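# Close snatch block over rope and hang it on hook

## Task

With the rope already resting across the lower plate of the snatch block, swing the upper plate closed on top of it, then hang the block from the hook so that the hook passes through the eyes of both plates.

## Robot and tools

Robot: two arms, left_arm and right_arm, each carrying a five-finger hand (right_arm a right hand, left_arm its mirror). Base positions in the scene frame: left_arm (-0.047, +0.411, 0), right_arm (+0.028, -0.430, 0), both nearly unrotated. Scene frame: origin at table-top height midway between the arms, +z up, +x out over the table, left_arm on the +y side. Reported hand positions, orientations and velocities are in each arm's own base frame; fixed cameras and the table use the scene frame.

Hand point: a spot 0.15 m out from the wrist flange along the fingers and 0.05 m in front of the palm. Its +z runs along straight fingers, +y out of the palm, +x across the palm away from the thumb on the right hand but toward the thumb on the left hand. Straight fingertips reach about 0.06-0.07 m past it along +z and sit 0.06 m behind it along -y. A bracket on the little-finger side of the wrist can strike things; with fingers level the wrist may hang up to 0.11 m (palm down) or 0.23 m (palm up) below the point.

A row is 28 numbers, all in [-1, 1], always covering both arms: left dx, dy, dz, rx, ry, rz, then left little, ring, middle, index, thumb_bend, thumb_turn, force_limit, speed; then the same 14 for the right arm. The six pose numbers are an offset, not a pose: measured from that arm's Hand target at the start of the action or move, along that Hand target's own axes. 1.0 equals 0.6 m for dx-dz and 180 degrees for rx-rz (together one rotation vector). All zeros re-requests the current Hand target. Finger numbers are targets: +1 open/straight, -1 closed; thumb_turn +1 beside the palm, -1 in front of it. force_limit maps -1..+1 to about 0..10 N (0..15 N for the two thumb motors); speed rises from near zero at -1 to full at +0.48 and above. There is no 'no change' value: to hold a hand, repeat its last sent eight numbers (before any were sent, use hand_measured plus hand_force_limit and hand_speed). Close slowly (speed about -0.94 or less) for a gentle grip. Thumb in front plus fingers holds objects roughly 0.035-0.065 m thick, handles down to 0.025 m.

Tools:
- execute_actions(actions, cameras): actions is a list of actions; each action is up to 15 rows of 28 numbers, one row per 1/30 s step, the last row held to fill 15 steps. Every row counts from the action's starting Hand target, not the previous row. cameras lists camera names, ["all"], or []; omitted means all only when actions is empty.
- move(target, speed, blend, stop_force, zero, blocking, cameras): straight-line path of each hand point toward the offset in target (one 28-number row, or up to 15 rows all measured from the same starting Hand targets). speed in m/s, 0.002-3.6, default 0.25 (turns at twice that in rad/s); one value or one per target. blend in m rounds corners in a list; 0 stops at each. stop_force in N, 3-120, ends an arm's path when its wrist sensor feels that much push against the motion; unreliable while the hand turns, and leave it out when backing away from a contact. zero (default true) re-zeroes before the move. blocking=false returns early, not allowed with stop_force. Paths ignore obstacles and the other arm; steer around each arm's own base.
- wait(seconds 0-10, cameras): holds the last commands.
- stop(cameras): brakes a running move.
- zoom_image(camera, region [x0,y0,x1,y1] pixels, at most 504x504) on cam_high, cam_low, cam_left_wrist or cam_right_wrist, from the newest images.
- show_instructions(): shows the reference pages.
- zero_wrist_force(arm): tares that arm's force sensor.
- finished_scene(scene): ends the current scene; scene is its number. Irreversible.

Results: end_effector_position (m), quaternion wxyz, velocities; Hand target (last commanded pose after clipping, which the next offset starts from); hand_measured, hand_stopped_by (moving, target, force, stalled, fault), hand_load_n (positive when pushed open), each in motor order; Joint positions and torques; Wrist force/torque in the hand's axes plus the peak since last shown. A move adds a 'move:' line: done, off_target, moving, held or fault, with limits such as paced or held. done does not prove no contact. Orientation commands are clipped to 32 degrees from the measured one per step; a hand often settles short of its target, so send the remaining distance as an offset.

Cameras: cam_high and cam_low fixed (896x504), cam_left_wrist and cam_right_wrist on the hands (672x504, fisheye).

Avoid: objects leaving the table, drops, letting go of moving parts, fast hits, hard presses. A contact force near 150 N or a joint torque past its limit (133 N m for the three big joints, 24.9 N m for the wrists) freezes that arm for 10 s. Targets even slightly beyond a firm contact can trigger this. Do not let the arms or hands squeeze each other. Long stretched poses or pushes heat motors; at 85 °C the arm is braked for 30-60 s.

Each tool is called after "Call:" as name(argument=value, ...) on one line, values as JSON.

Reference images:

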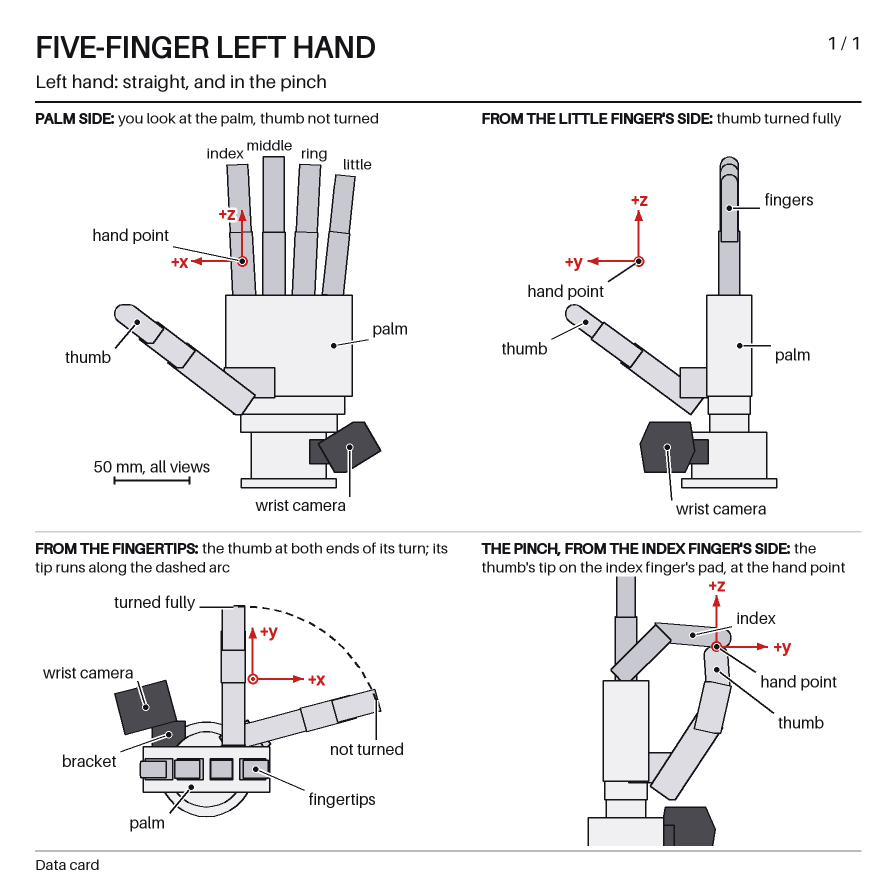

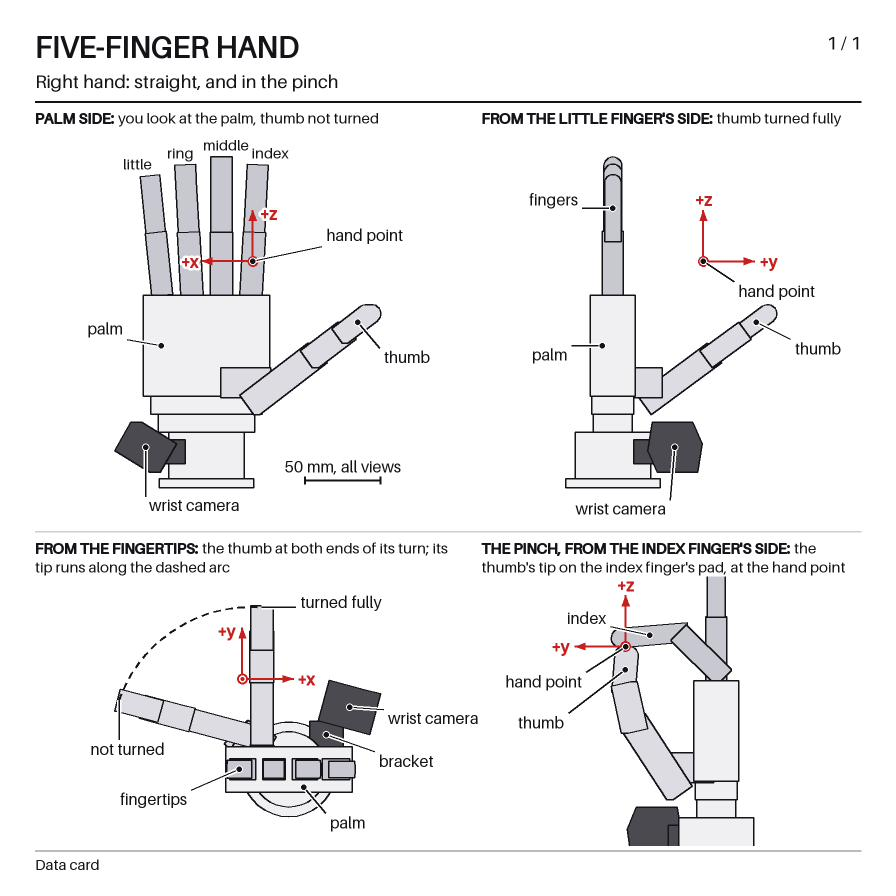

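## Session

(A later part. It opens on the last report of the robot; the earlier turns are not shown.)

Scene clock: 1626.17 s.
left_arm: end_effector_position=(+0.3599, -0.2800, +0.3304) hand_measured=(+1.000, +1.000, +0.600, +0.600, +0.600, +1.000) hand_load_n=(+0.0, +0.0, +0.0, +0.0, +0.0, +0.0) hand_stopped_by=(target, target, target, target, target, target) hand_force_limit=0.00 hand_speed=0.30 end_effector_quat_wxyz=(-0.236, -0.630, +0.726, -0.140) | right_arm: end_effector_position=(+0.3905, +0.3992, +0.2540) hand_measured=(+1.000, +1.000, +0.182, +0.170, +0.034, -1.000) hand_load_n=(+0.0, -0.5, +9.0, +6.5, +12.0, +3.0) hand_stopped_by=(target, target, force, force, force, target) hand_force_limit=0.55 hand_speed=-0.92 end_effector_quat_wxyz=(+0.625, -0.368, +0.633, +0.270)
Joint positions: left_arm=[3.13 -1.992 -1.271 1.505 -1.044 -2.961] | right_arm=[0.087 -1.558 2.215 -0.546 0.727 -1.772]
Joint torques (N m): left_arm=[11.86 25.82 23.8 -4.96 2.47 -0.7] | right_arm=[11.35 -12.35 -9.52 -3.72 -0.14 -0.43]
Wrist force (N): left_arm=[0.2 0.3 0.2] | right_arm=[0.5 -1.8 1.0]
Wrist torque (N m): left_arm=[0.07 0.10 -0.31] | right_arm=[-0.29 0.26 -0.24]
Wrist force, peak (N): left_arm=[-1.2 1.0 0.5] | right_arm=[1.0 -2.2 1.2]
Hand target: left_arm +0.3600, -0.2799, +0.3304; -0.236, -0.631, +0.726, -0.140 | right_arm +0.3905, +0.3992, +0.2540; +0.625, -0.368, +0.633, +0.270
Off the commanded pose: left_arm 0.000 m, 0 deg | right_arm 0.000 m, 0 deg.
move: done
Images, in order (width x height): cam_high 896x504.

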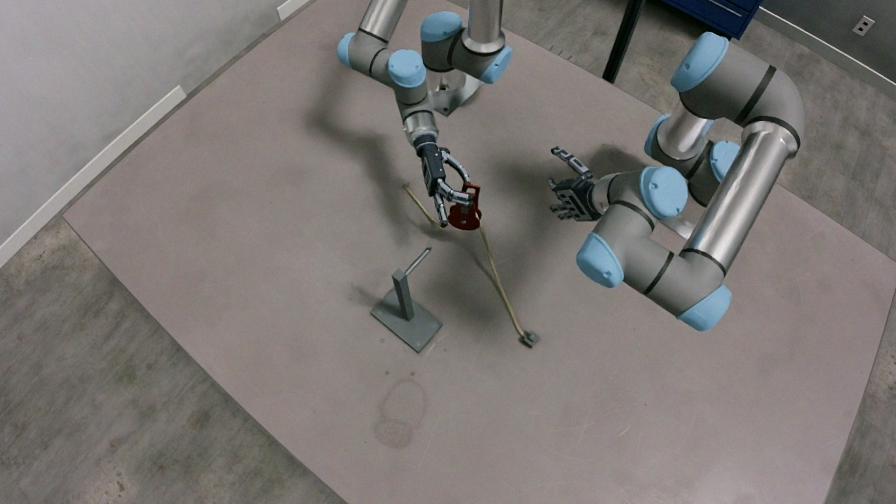

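Call:
move(target=[[0.0142,-0.0028,0.0083,0.2558,-0.0049,-0.1127,1,1,0.6,0.6,0.6,1,0,0.3, 0,0,0,0,0,0,1,1,-0.05,-0.05,-0.45,-1,0.55,-0.92],[0.0222,-0.071,0.0056,0.4578,0.2789,-0.2282,1,1,0.6,0.6,0.6,1,0,0.3, 0,0,0,0,0,0,1,1,-0.05,-0.05,-0.45,-1,0.55,-0.92]], speed=0.18, cameras=["cam_high","cam_left_wrist","cam_low"])

Scene clock: 1640.37 s.
left_arm: end_effector_position=(+0.4000, -0.3001, +0.3303) hand_measured=(+1.000, +1.000, +0.600, +0.600, +0.600, +1.000) hand_load_n=(+0.0, +0.0, +0.0, +0.0, +0.0, +0.0) hand_stopped_by=(target, target, target, target, target, target) hand_force_limit=0.00 hand_speed=0.30 end_effector_quat_wxyz=(+0.070, +0.704, -0.070, +0.703) | right_arm: end_effector_position=(+0.3905, +0.3992, +0.2540) hand_measured=(+1.000, +1.000, +0.182, +0.170, +0.034, -1.000) hand_load_n=(+0.0, +0.0, +9.0, +7.0, +12.0, +3.0) hand_stopped_by=(target, target, force, force, force, target) hand_force_limit=0.55 hand_speed=-0.92 end_effector_quat_wxyz=(+0.625, -0.368, +0.633, +0.270)
Joint positions: left_arm=[2.839 -1.235 -2.338 3.572 -1.674 -4.712] | right_arm=[0.087 -1.558 2.215 -0.546 0.727 -1.772]
Joint torques (N m): left_arm=[10.94 15.35 26.27 2.74 0.55 -0.9] | right_arm=[10.73 -12.79 -10.81 -3.7 0.49 -0.49]
Wrist force (N): left_arm=[-1.2 1.1 0.4] | right_arm=[0.6 -1.6 1.1]
Wrist torque (N m): left_arm=[0.15 0.12 -0.38] | right_arm=[-0.26 0.24 -0.23]
Wrist force, peak (N): left_arm=[-1.6 1.3 0.6] | right_arm=[0.5 -2.4 1.3]
Hand target: left_arm +0.4000, -0.3000, +0.3304; +0.070, +0.704, -0.070, +0.703 | right_arm +0.3905, +0.3992, +0.2540; +0.625, -0.368, +0.633, +0.270
Off the commanded pose: left_arm 0.000 m, 0 deg | right_arm 0.000 m, 0 deg.
move: done
camera_calibration:
cam_left_wrist: T_world_to_cam=[[0.206816, 0.944479, 0.255315, 0.117053], [-0.548821, -0.10404, 0.82944, -0.0899593], [0.809952, -0.311664, 0.496833, -0.465495], [0, 0, 0, 1]] pos_world=[0.303449, -0.264991, 0.276004]
Images, in order (width x height): cam_high 896x504, cam_low 896x504, cam_left_wrist 672x504.

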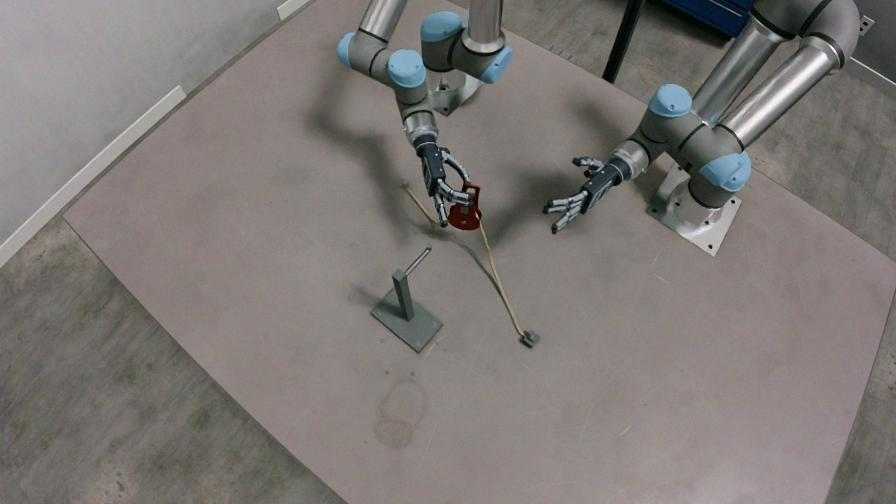

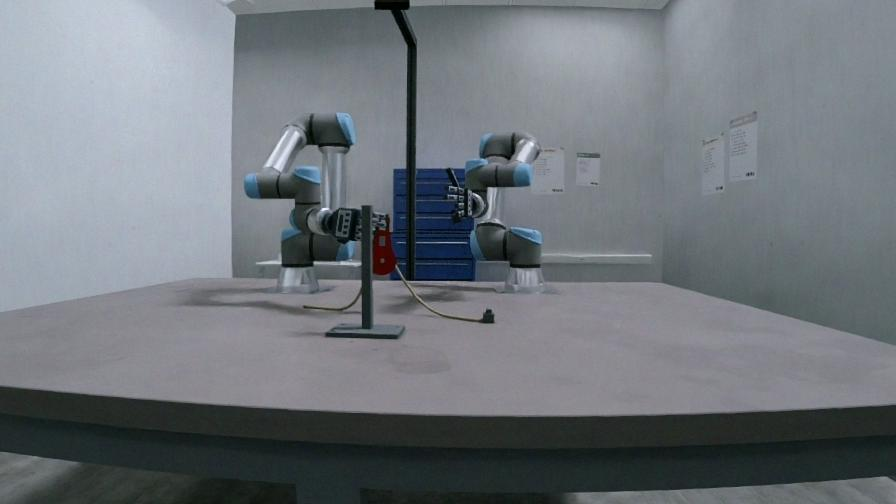

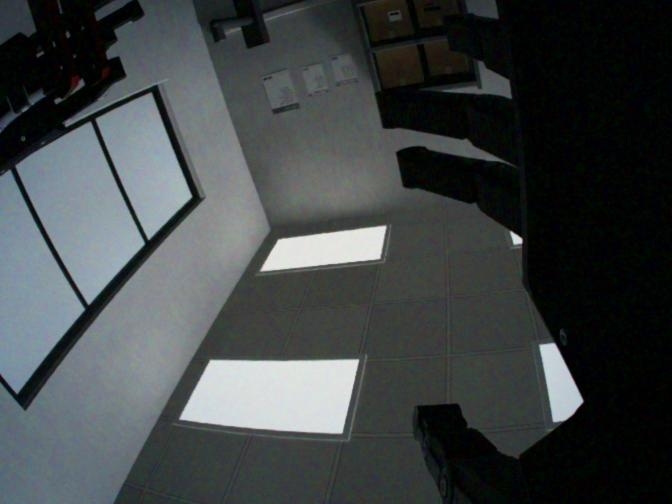

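Call:
move(target=[[-0.2883,0.0297,0.0638,0,0,0,1,1,0.6,0.6,0.6,1,0,0.3, 0,0,0,0,0,0,1,1,-0.05,-0.05,-0.45,-1,0.55,-0.92]], speed=0.1, cameras=["cam_high","cam_left_wrist","cam_right_wrist"])

Call:
zoom_image(camera="cam_left_wrist", region=[0, 0, 400, 400])

Scene clock: 1647.47 s.
left_arm: end_effector_position=(+0.4338, -0.3250, +0.1574) hand_measured=(+1.000, +1.000, +0.600, +0.600, +0.600, +1.000) hand_load_n=(+0.0, +0.0, +0.0, +0.0, +0.0, +0.0) hand_stopped_by=(target, target, target, target, target, target) hand_force_limit=0.00 hand_speed=0.30 end_effector_quat_wxyz=(+0.070, +0.704, -0.070, +0.703) | right_arm: end_effector_position=(+0.3905, +0.3992, +0.2540) hand_measured=(+1.000, +1.000, +0.182, +0.170, +0.034, -1.000) hand_load_n=(+0.0, +0.0, +9.0, +7.0, +12.0, +3.0) hand_stopped_by=(target, target, force, force, force, target) hand_force_limit=0.55 hand_speed=-0.92 end_effector_quat_wxyz=(+0.625, -0.368, +0.633, +0.270)
Joint positions: left_arm=[2.786 -1.782 -2.47 4.251 -1.728 -4.713] | right_arm=[0.087 -1.558 2.215 -0.546 0.727 -1.772]
Joint torques (N m): left_arm=[5.24 11.69 16.06 1.59 1.45 -1.38] | right_arm=[11.65 -13.45 -12.51 -3.71 0.53 -0.36]
Wrist force (N): left_arm=[-0.7 0.9 0.3] | right_arm=[0.8 -2.1 1.2]
Wrist torque (N m): left_arm=[0.12 0.05 -0.32] | right_arm=[-0.34 0.20 -0.23]
Wrist force, peak (N): left_arm=[-1.7 1.1 0.5] | right_arm=[1.1 -2.2 1.6]
Hand target: left_arm +0.4338, -0.3250, +0.1574; +0.070, +0.704, -0.070, +0.703 | right_arm +0.3905, +0.3992, +0.2540; +0.625, -0.368, +0.633, +0.270
Off the commanded pose: left_arm 0.000 m, 0 deg | right_arm 0.000 m, 0 deg.
move: done
camera_calibration:
cam_left_wrist: T_world_to_cam=[[0.20654, 0.944594, 0.255114, 0.177945], [-0.548992, -0.103946, 0.829339, 0.0695506], [0.809906, -0.311347, 0.497106, -0.414762], [0, 0, 0, 1]] pos_world=[0.337349, -0.289992, 0.103104]
cam_right_wrist: T_world_to_cam=[[-0.74722, 0.542818, -0.38342, 0.176119], [-0.52876, -0.136095, 0.837789, 0.0517967], [0.402585, 0.82875, 0.388713, -0.474052], [0, 0, 0, 1]] pos_world=[0.349834, 0.30432, 0.208403]
Images, in order (width x height): cam_high 896x504, cam_left_wrist 672x504, cam_right_wrist 672x504.

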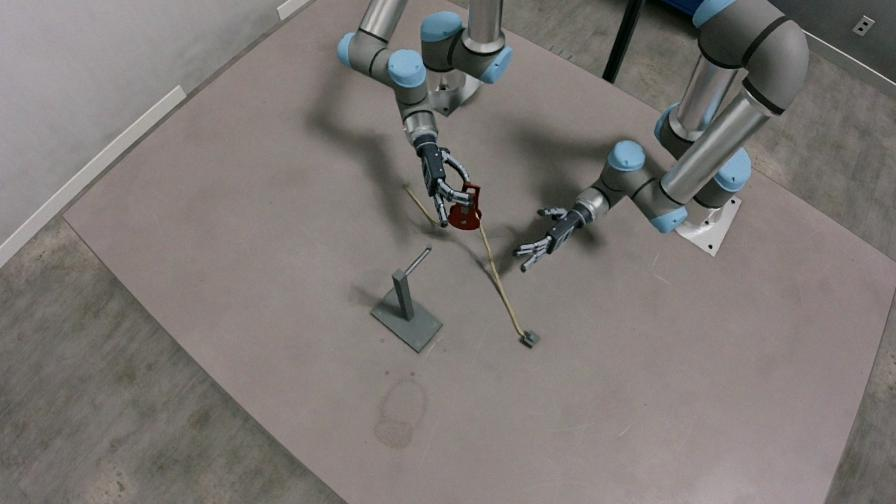

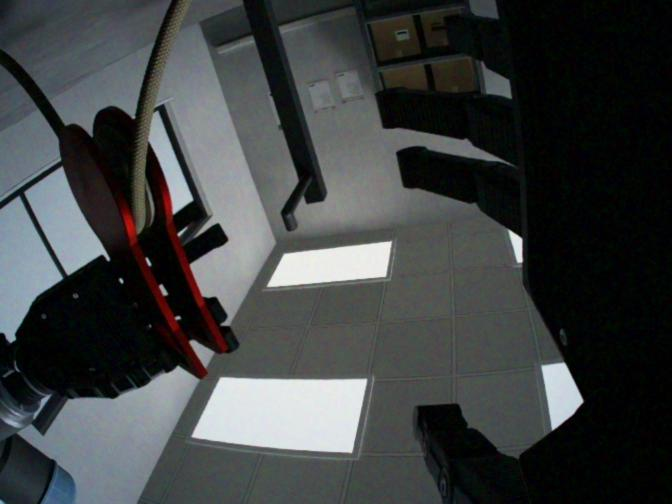

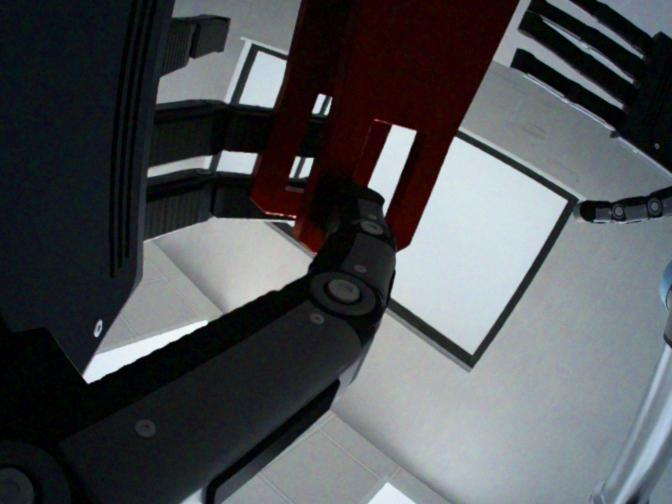

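Scaled by 1.260 from the camera's 672x504 image, which has a finer 960x720 frame.

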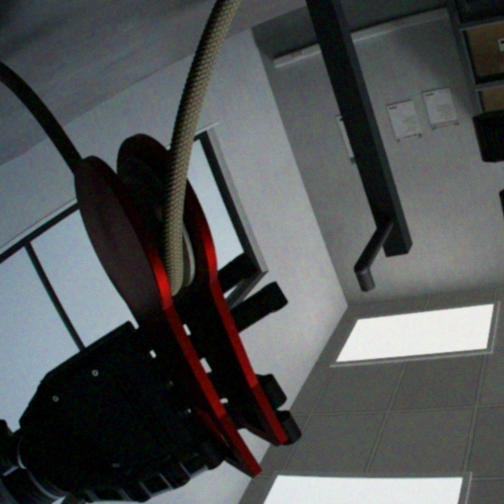

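Call:
move(target=[[0,0.1007,0.0413,0,0,0,1,1,0.6,0.6,0.6,1,0,0.3, 0,0,0,0,0,0,1,1,-0.05,-0.05,-0.45,-1,0.55,-0.92]], speed=0.05, stop_force=8, cameras=["cam_left_wrist"])

Call:
zoom_image(camera="cam_left_wrist", region=[0, 0, 400, 500])

Scene clock: 1662.90 s.
left_arm: end_effector_position=(+0.4462, -0.3891, +0.1574) hand_measured=(+1.000, +1.000, +0.600, +0.600, +0.600, +1.000) hand_load_n=(+0.0, +0.0, +0.0, +0.0, +0.0, +0.0) hand_stopped_by=(target, target, target, target, target, target) hand_force_limit=0.00 hand_speed=0.30 end_effector_quat_wxyz=(+0.070, +0.704, -0.070, +0.703) | right_arm: end_effector_position=(+0.3905, +0.3992, +0.2540) hand_measured=(+1.000, +1.000, +0.182, +0.170, +0.034, -1.000) hand_load_n=(+0.0, +0.0, +9.0, +7.0, +12.0, +3.0) hand_stopped_by=(target, target, force, force, force, target) hand_force_limit=0.55 hand_speed=-0.92 end_effector_quat_wxyz=(+0.625, -0.368, +0.633, +0.270)
Joint positions: left_arm=[2.607 -1.884 -2.307 4.191 -1.906 -4.713] | right_arm=[0.087 -1.558 2.215 -0.546 0.727 -1.772]
Joint torques (N m): left_arm=[11.56 33 4.07 4.14 2.17 -1.05] | right_arm=[11.22 -13.63 -13.02 -3.76 0.61 -0.52]
Wrist force (N): left_arm=[-1.0 0.7 0.6] | right_arm=[0.4 -2.2 1.1]
Wrist torque (N m): left_arm=[0.08 0.12 -0.28] | right_arm=[-0.34 0.24 -0.24]
Wrist force, peak (N): left_arm=[-0.9 1.6 0.6] | right_arm=[1.0 -2.3 1.3]
Hand target: left_arm +0.4462, -0.3891, +0.1574; +0.070, +0.704, -0.070, +0.703 | right_arm +0.3905, +0.3992, +0.2540; +0.625, -0.368, +0.633, +0.270
Off the commanded pose: left_arm 0.000 m, 0 deg | right_arm 0.000 m, 0 deg.
move: done
camera_calibration:
cam_left_wrist: T_world_to_cam=[[0.20654, 0.944594, 0.255114, 0.235933], [-0.548992, -0.103946, 0.829339, 0.0696951], [0.809906, -0.311347, 0.497106, -0.444763], [0, 0, 0, 1]] pos_world=[0.349749, -0.354092, 0.103104]
Images, in order (width x height): cam_left_wrist 672x504.

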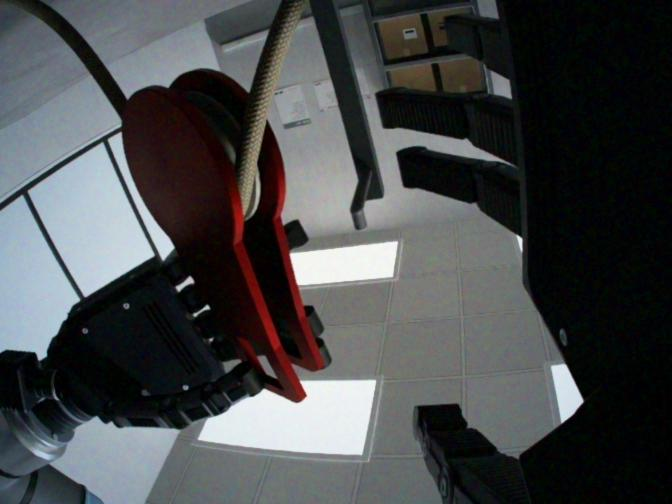

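Scaled by 1.008 from the camera's 672x504 image, which has a finer 960x720 frame.

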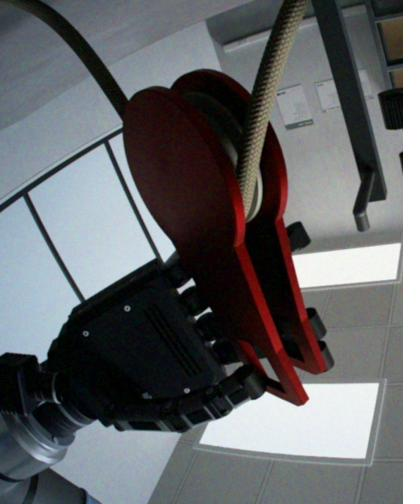

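Call:
move(target=[[0,0,0,0,0,0,1,1,0.6,0.6,0.6,-1,0,0.3, 0,0,0,0,0,0,1,1,-0.05,-0.05,-0.45,-1,0.55,-0.92]], speed=0.05)

Call:
move(target=[[-0.005,0.0757,0.048,0,0,0,1,1,0.6,0.6,0.6,-1,0,0.3, 0,0,0,0,0,0,1,1,-0.05,-0.05,-0.45,-1,0.55,-0.92]], speed=0.025, stop_force=5, cameras=["cam_left_wrist","cam_low","cam_high","cam_right_wrist"])

Call:
zoom_image(camera="cam_low", region=[330, 190, 450, 290])

Call:
zoom_image(camera="cam_high", region=[400, 150, 520, 250])

Scene clock: 1680.00 s.
left_arm: end_effector_position=(+0.4462, -0.3891, +0.1574) hand_measured=(+1.000, +1.000, +0.600, +0.600, +0.600, -1.000) hand_load_n=(+0.0, +0.0, +0.0, +0.0, +0.0, +0.0) hand_stopped_by=(target, target, target, target, target, target) hand_force_limit=0.00 hand_speed=0.30 end_effector_quat_wxyz=(+0.070, +0.704, -0.070, +0.703) | right_arm: end_effector_position=(+0.3905, +0.3992, +0.2540) hand_measured=(+1.000, +1.000, +0.182, +0.170, +0.034, -1.000) hand_load_n=(+0.0, +0.0, +9.0, +7.0, +12.5, +3.0) hand_stopped_by=(target, target, force, force, force, target) hand_force_limit=0.55 hand_speed=-0.92 end_effector_quat_wxyz=(+0.625, -0.368, +0.633, +0.270)
Joint positions: left_arm=[2.607 -1.884 -2.308 4.191 -1.906 -4.713] | right_arm=[0.087 -1.558 2.215 -0.546 0.727 -1.772]
Joint torques (N m): left_arm=[11.71 32.39 5.97 3.27 2.34 0.54] | right_arm=[11.17 -13.99 -13.52 -3.7 0.57 -0.52]
Wrist force (N): left_arm=[-0.9 0.8 0.4] | right_arm=[1.0 -2.1 1.2]
Wrist torque (N m): left_arm=[0.10 0.09 -0.27] | right_arm=[-0.34 0.17 -0.22]
Wrist force, peak (N): left_arm=[-1.4 0.9 0.4] | right_arm=[0.8 -2.3 1.2]
Hand target: left_arm +0.4462, -0.3891, +0.1574; +0.070, +0.704, -0.070, +0.703 | right_arm +0.3905, +0.3992, +0.2540; +0.625, -0.368, +0.633, +0.270
Off the commanded pose: left_arm 0.000 m, 0 deg | right_arm 0.000 m, 0 deg.
move: done

Scene clock: 1683.23 s.
left_arm: end_effector_position=(+0.4655, -0.4393, +0.1543) hand_measured=(+1.000, +1.000, +0.600, +0.600, +0.600, -1.000) hand_load_n=(+0.0, +0.0, +0.0, +0.0, +0.0, +0.0) hand_stopped_by=(target, target, target, target, target, target) hand_force_limit=0.00 hand_speed=0.30 end_effector_quat_wxyz=(+0.070, +0.704, -0.070, +0.703) | right_arm: end_effector_position=(+0.3905, +0.3992, +0.2540) hand_measured=(+1.000, +1.000, +0.182, +0.170, +0.034, -1.000) hand_load_n=(+0.0, +0.0, +9.0, +6.5, +12.0, +3.0) hand_stopped_by=(target, target, force, force, force, target) hand_force_limit=0.55 hand_speed=-0.92 end_effector_quat_wxyz=(+0.625, -0.368, +0.633, +0.270)
Joint positions: left_arm=[2.518 -1.978 -2.159 4.136 -1.995 -4.713] | right_arm=[0.087 -1.558 2.215 -0.546 0.727 -1.772]
Joint torques (N m): left_arm=[13.51 37.92 3.65 3.97 2.43 -1.18] | right_arm=[11.67 -14.07 -13.72 -3.77 0.62 -0.49]
Wrist force (N): left_arm=[-0.9 1.3 0.4] | right_arm=[0.3 -2.2 1.3]
Wrist torque (N m): left_arm=[0.17 0.10 -0.26] | right_arm=[-0.36 0.26 -0.26]
Wrist force, peak (N): left_arm=[-1.3 1.4 0.4] | right_arm=[0.8 -2.2 1.5]
Hand target: left_arm +0.4655, -0.4393, +0.1543; +0.070, +0.704, -0.070, +0.703 | right_arm +0.3905, +0.3992, +0.2540; +0.625, -0.368, +0.633, +0.270
Off the commanded pose: left_arm 0.000 m, 0 deg | right_arm 0.000 m, 0 deg.
move: done
camera_calibration:
cam_left_wrist: T_world_to_cam=[[0.20654, 0.944594, 0.255114, 0.280156], [-0.548992, -0.103946, 0.829339, 0.0776435], [0.809906, -0.311347, 0.497106, -0.474482], [0, 0, 0, 1]] pos_world=[0.369049, -0.404292, 0.100004]
cam_right_wrist: T_world_to_cam=[[-0.74722, 0.542818, -0.38342, 0.176119], [-0.52876, -0.136095, 0.837789, 0.0517967], [0.402585, 0.82875, 0.388713, -0.474052], [0, 0, 0, 1]] pos_world=[0.349834, 0.30432, 0.208403]

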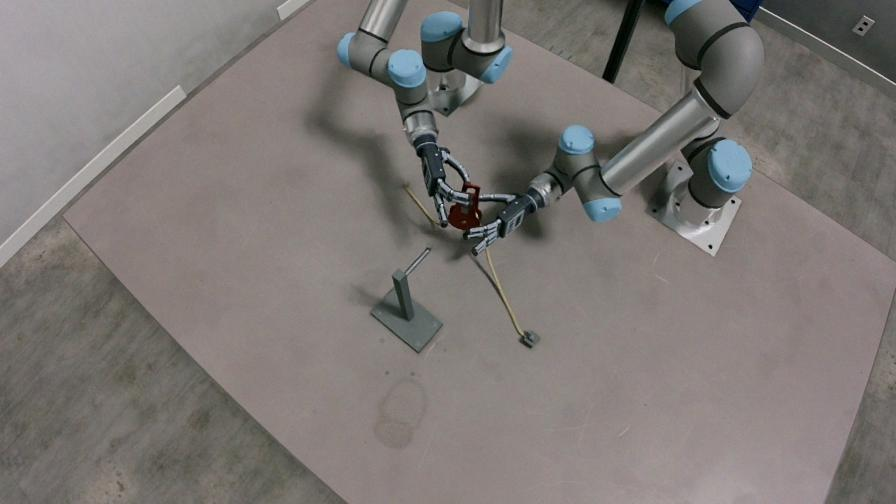

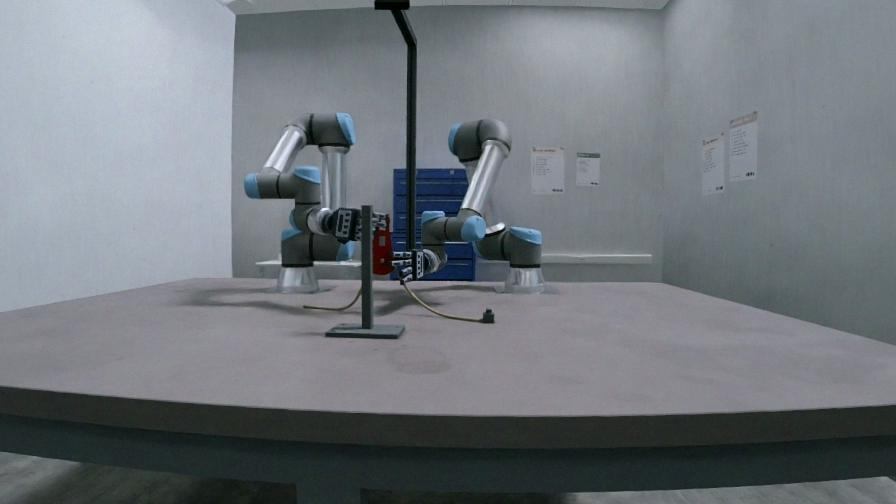

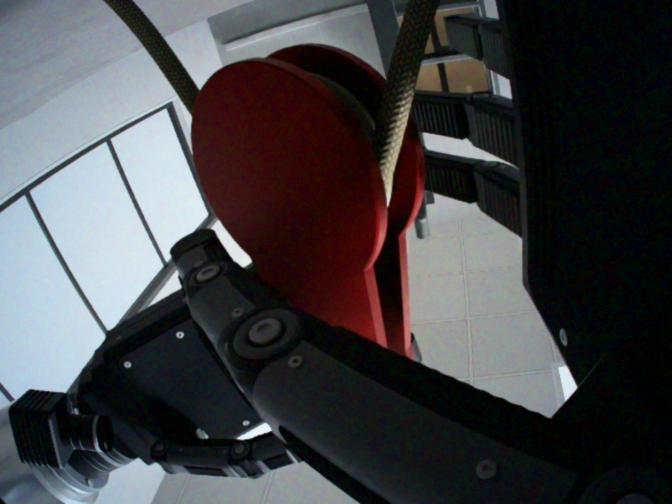

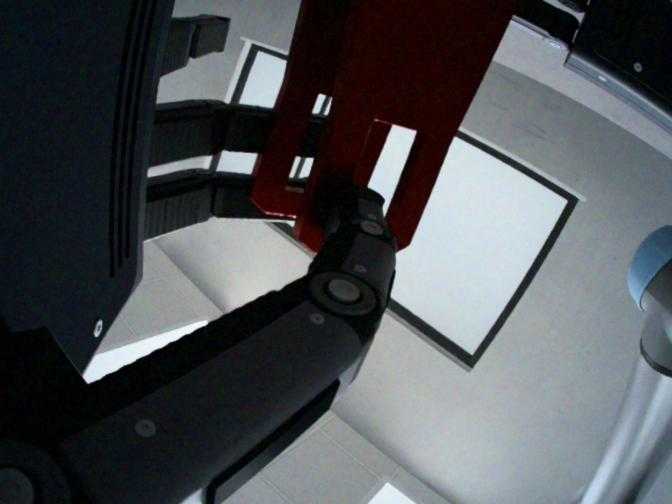

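Scaled by 4.200 from the camera's 896x504 image, which has a finer 1280x720 frame.

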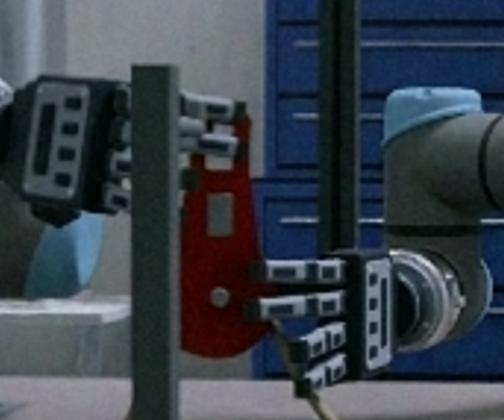

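Scaled by 4.200 from the camera's 896x504 image, which has a finer 1280x720 frame.

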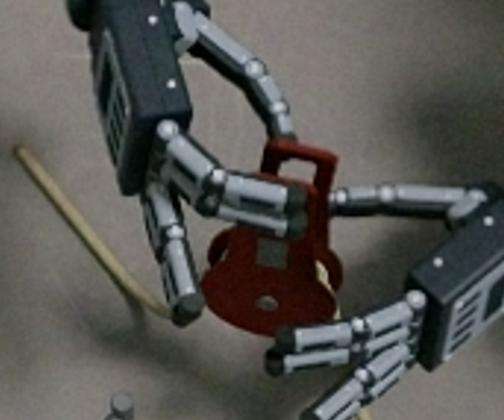

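Call:
move(target=[[0,0.0135,0.0163,0,0,0,1,1,0.6,0.6,0.6,-1,0,0.3, 0,0,0,0,0,0,1,1,-0.05,-0.05,-0.45,-1,0.55,-0.92]], speed=0.02, stop_force=5)

Call:
move(target=[[0,0,0,0,0,0,1,1,0.3,0.3,0.4,-1,-0.8,-0.8, 0,0,0,0,0,0,1,1,-0.05,-0.05,-0.45,-1,0.55,-0.92]], speed=0.05, cameras=["cam_left_wrist","cam_low"])

Call:
zoom_image(camera="cam_low", region=[330, 190, 450, 290])

Scene clock: 1698.07 s.
left_arm: end_effector_position=(+0.4735, -0.4492, +0.1543) hand_measured=(+1.000, +1.000, +0.600, +0.600, +0.600, -1.000) hand_load_n=(+0.0, +0.0, +0.0, +0.0, +0.0, +0.0) hand_stopped_by=(target, target, target, target, target, target) hand_force_limit=0.00 hand_speed=0.30 end_effector_quat_wxyz=(+0.070, +0.704, -0.070, +0.703) | right_arm: end_effector_position=(+0.3905, +0.3992, +0.2540) hand_measured=(+1.000, +1.000, +0.182, +0.170, +0.034, -1.000) hand_load_n=(+0.0, +0.0, +9.0, +7.0, +12.0, +3.0) hand_stopped_by=(target, target, force, force, force, target) hand_force_limit=0.55 hand_speed=-0.92 end_effector_quat_wxyz=(+0.625, -0.368, +0.633, +0.270)
Joint positions: left_arm=[2.51 -1.999 -2.122 4.12 -2.004 -4.713] | right_arm=[0.087 -1.558 2.215 -0.546 0.727 -1.772]
Joint torques (N m): left_arm=[10.25 39.03 5.83 4.25 2.03 -1.3] | right_arm=[11.7 -14.22 -14.82 -3.75 0.46 -0.54]
Wrist force (N): left_arm=[-0.9 0.8 0.7] | right_arm=[1.2 -2.0 1.1]
Wrist torque (N m): left_arm=[0.07 0.12 -0.24] | right_arm=[-0.32 0.16 -0.21]
Wrist force, peak (N): left_arm=[-1.4 1.0 0.4] | right_arm=[0.7 -2.2 1.5]
Hand target: left_arm +0.4735, -0.4492, +0.1543; +0.070, +0.704, -0.070, +0.703 | right_arm +0.3905, +0.3992, +0.2540; +0.625, -0.368, +0.633, +0.270
Off the commanded pose: left_arm 0.000 m, 0 deg | right_arm 0.000 m, 0 deg.
move: done

Scene clock: 1699.03 s.
left_arm: end_effector_position=(+0.4735, -0.4492, +0.1543) hand_measured=(+1.000, +1.000, +0.300, +0.300, +0.400, -1.000) hand_load_n=(+0.0, +0.5, +0.0, +0.0, +0.0, +0.0) hand_stopped_by=(target, target, target, target, target, target) hand_force_limit=-0.80 hand_speed=-0.80 end_effector_quat_wxyz=(+0.070, +0.704, -0.070, +0.703) | right_arm: end_effector_position=(+0.3905, +0.3992, +0.2540) hand_measured=(+1.000, +1.000, +0.182, +0.170, +0.034, -1.000) hand_load_n=(+0.0, +0.0, +9.0, +7.0, +12.0, +3.0) hand_stopped_by=(target, target, force, force, force, target) hand_force_limit=0.55 hand_speed=-0.92 end_effector_quat_wxyz=(+0.625, -0.368, +0.633, +0.270)
Joint positions: left_arm=[2.51 -1.999 -2.122 4.12 -2.004 -4.713] | right_arm=[0.087 -1.558 2.215 -0.546 0.727 -1.772]
Joint torques (N m): left_arm=[10.32 39.31 4.93 4.08 2.02 -1.23] | right_arm=[11.54 -14.28 -14.99 -3.73 0.62 -0.4]
Wrist force (N): left_arm=[-0.9 1.1 0.3] | right_arm=[0.5 -2.0 1.2]
Wrist torque (N m): left_arm=[0.14 0.11 -0.24] | right_arm=[-0.32 0.22 -0.23]
Wrist force, peak (N): left_arm=[-0.9 1.4 0.5] | right_arm=[0.7 -2.2 1.2]
Hand target: left_arm +0.4735, -0.4492, +0.1543; +0.070, +0.704, -0.070, +0.703 | right_arm +0.3905, +0.3992, +0.2540; +0.625, -0.368, +0.633, +0.270
Off the commanded pose: left_arm 0.000 m, 0 deg | right_arm 0.000 m, 0 deg.
move: done
camera_calibration:
cam_left_wrist: T_world_to_cam=[[0.20654, 0.944594, 0.255114, 0.287876], [-0.548992, -0.103946, 0.829339, 0.0809515], [0.809906, -0.311347, 0.497106, -0.483963], [0, 0, 0, 1]] pos_world=[0.376949, -0.414192, 0.100004]
Images, in order (width x height): cam_low 896x504, cam_left_wrist 672x504.

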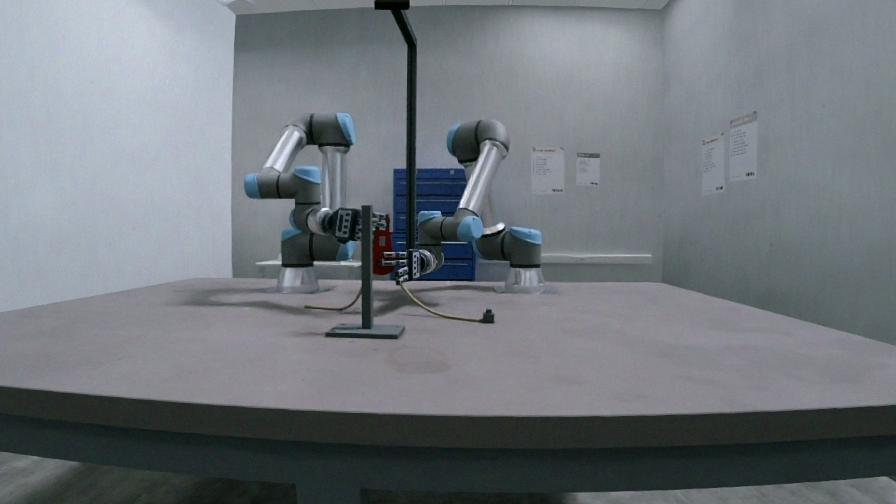

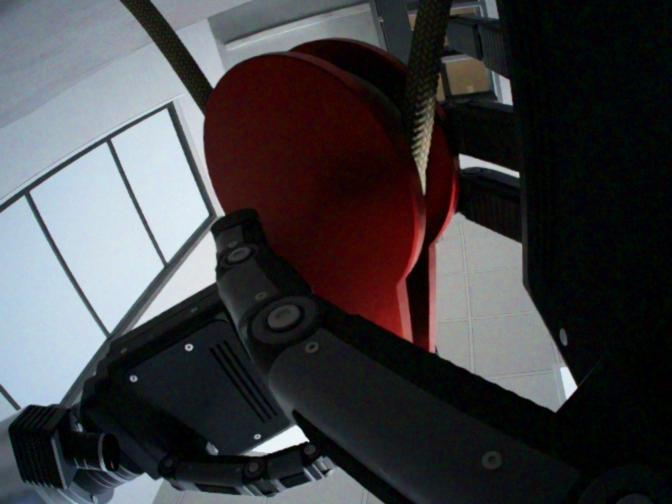

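Scaled by 4.200 from the camera's 896x504 image, which has a finer 1280x720 frame.

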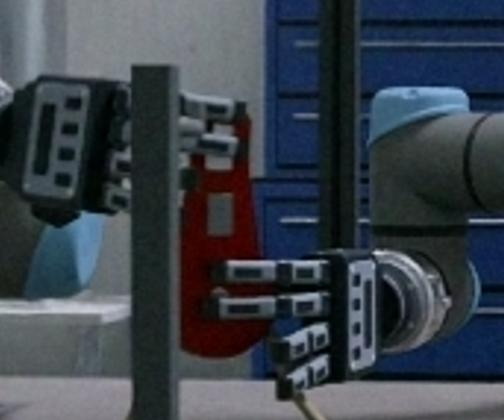

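Call:
move(target=[[0,0,0,0,0,0,1,1,0.2,0.2,0.2,-1,-0.7,-0.85, 0,0,0,0,0,0,1,1,-0.05,-0.05,-0.45,-1,0.55,-0.92]], speed=0.05, cameras=["cam_left_wrist","cam_low"])

Call:
zoom_image(camera="cam_low", region=[330, 190, 450, 290])

Scene clock: 1704.97 s.
left_arm: end_effector_position=(+0.4735, -0.4492, +0.1543) hand_measured=(+1.000, +1.000, +0.204, +0.200, +0.200, -1.000) hand_load_n=(+0.0, +0.0, +1.5, +0.0, +0.5, +0.0) hand_stopped_by=(target, target, force, target, target, target) hand_force_limit=-0.70 hand_speed=-0.85 end_effector_quat_wxyz=(+0.070, +0.704, -0.070, +0.703) | right_arm: end_effector_position=(+0.3905, +0.3992, +0.2540) hand_measured=(+1.000, +1.000, +0.182, +0.170, +0.034, -1.000) hand_load_n=(+0.0, +0.0, +6.0, +8.5, +11.5, +5.0) hand_stopped_by=(target, target, force, force, force, target) hand_force_limit=0.55 hand_speed=-0.92 end_effector_quat_wxyz=(+0.625, -0.368, +0.633, +0.270)
Joint positions: left_arm=[2.51 -1.999 -2.122 4.12 -2.004 -4.713] | right_arm=[0.087 -1.558 2.215 -0.546 0.727 -1.772]
Joint torques (N m): left_arm=[10.61 37.57 5.96 3.22 1.96 -0.93] | right_arm=[10.83 -15.08 -15.58 -3.68 0.64 -0.35]
Wrist force (N): left_arm=[-1.6 0.1 1.9] | right_arm=[0.2 -1.3 -0.1]
Wrist torque (N m): left_arm=[0.11 0.12 -0.21] | right_arm=[-0.37 0.34 -0.14]
Wrist force, peak (N): left_arm=[-1.4 0.2 2.2] | right_arm=[0.7 -2.2 1.6]
Hand target: left_arm +0.4735, -0.4492, +0.1543; +0.070, +0.704, -0.070, +0.703 | right_arm +0.3905, +0.3992, +0.2540; +0.625, -0.368, +0.633, +0.270
Off the commanded pose: left_arm 0.000 m, 0 deg | right_arm 0.000 m, 0 deg.
move: done
camera_calibration:
cam_left_wrist: T_world_to_cam=[[0.20654, 0.944594, 0.255114, 0.287876], [-0.548992, -0.103946, 0.829339, 0.0809515], [0.809906, -0.311347, 0.497106, -0.483963], [0, 0, 0, 1]] pos_world=[0.376949, -0.414192, 0.100004]
Images, in order (width x height): cam_low 896x504, cam_left_wrist 672x504.

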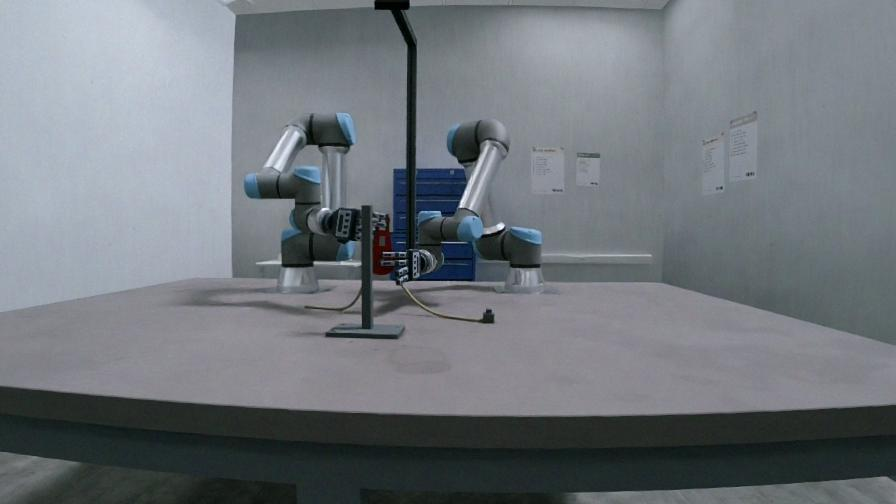

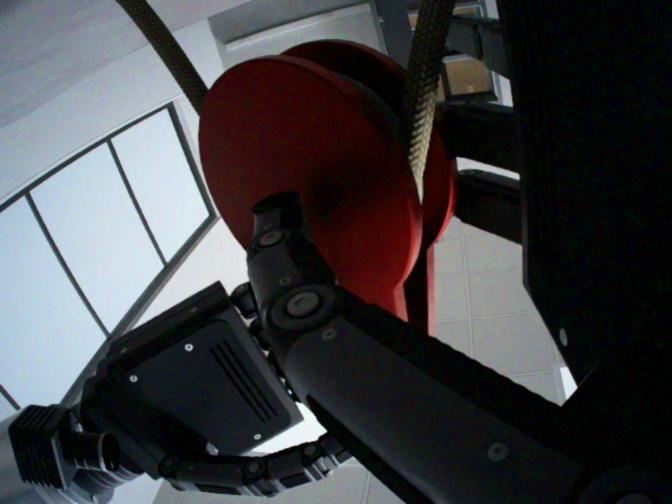

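Scaled by 4.200 from the camera's 896x504 image, which has a finer 1280x720 frame.

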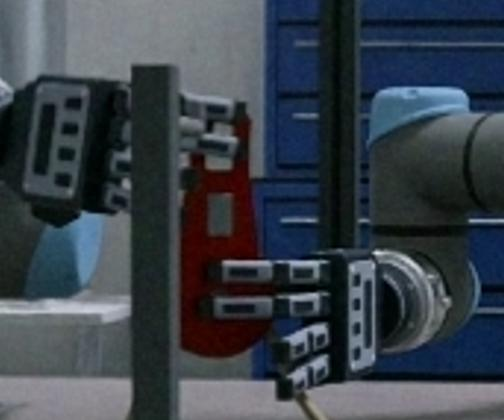

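Call:
move(target=[[0,0,0,0,0,0,1,1,0.2,0.2,-0.05,-1,-0.7,-0.85, 0,0,0,0,0,0,1,1,-0.05,-0.05,-0.45,-1,0.55,-0.92]], speed=0.05, cameras=["cam_left_wrist"])

Scene clock: 1708.97 s.
left_arm: end_effector_position=(+0.4735, -0.4492, +0.1543) hand_measured=(+1.000, +1.000, +0.204, +0.200, +0.102, -1.000) hand_load_n=(+0.0, +0.0, +3.0, +0.0, +2.5, +0.0) hand_stopped_by=(target, target, force, target, force, target) hand_force_limit=-0.70 hand_speed=-0.85 end_effector_quat_wxyz=(+0.070, +0.704, -0.070, +0.703) | right_arm: end_effector_position=(+0.3905, +0.3992, +0.2540) hand_measured=(+1.000, +1.000, +0.182, +0.170, +0.034, -1.000) hand_load_n=(-0.5, +0.0, +6.5, +9.0, +11.5, +5.0) hand_stopped_by=(target, target, force, force, force, target) hand_force_limit=0.55 hand_speed=-0.92 end_effector_quat_wxyz=(+0.625, -0.368, +0.633, +0.270)
Joint positions: left_arm=[2.51 -1.999 -2.122 4.12 -2.004 -4.713] | right_arm=[0.087 -1.558 2.215 -0.546 0.727 -1.772]
Joint torques (N m): left_arm=[8.6 37.89 7.02 2.88 1.87 -0.83] | right_arm=[10.61 -14.91 -16.4 -3.62 0.55 -0.49]
Wrist force (N): left_arm=[-2.1 0.5 1.5] | right_arm=[0.0 -1.2 0.0]
Wrist torque (N m): left_arm=[0.19 0.13 -0.20] | right_arm=[-0.24 0.32 -0.15]
Wrist force, peak (N): left_arm=[-1.9 0.3 1.9] | right_arm=[-0.6 -1.6 0.1]
Hand target: left_arm +0.4735, -0.4492, +0.1543; +0.070, +0.704, -0.070, +0.703 | right_arm +0.3905, +0.3992, +0.2540; +0.625, -0.368, +0.633, +0.270
Off the commanded pose: left_arm 0.000 m, 0 deg | right_arm 0.000 m, 0 deg.
move: done
camera_calibration:
cam_left_wrist: T_world_to_cam=[[0.20654, 0.944594, 0.255114, 0.287876], [-0.548992, -0.103946, 0.829339, 0.0809515], [0.809906, -0.311347, 0.497106, -0.483963], [0, 0, 0, 1]] pos_world=[0.376949, -0.414192, 0.100004]
Images, in order (width x height): cam_left_wrist 672x504.

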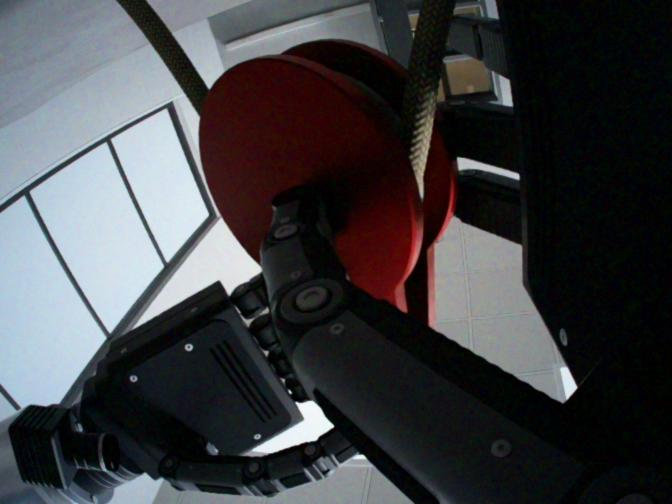

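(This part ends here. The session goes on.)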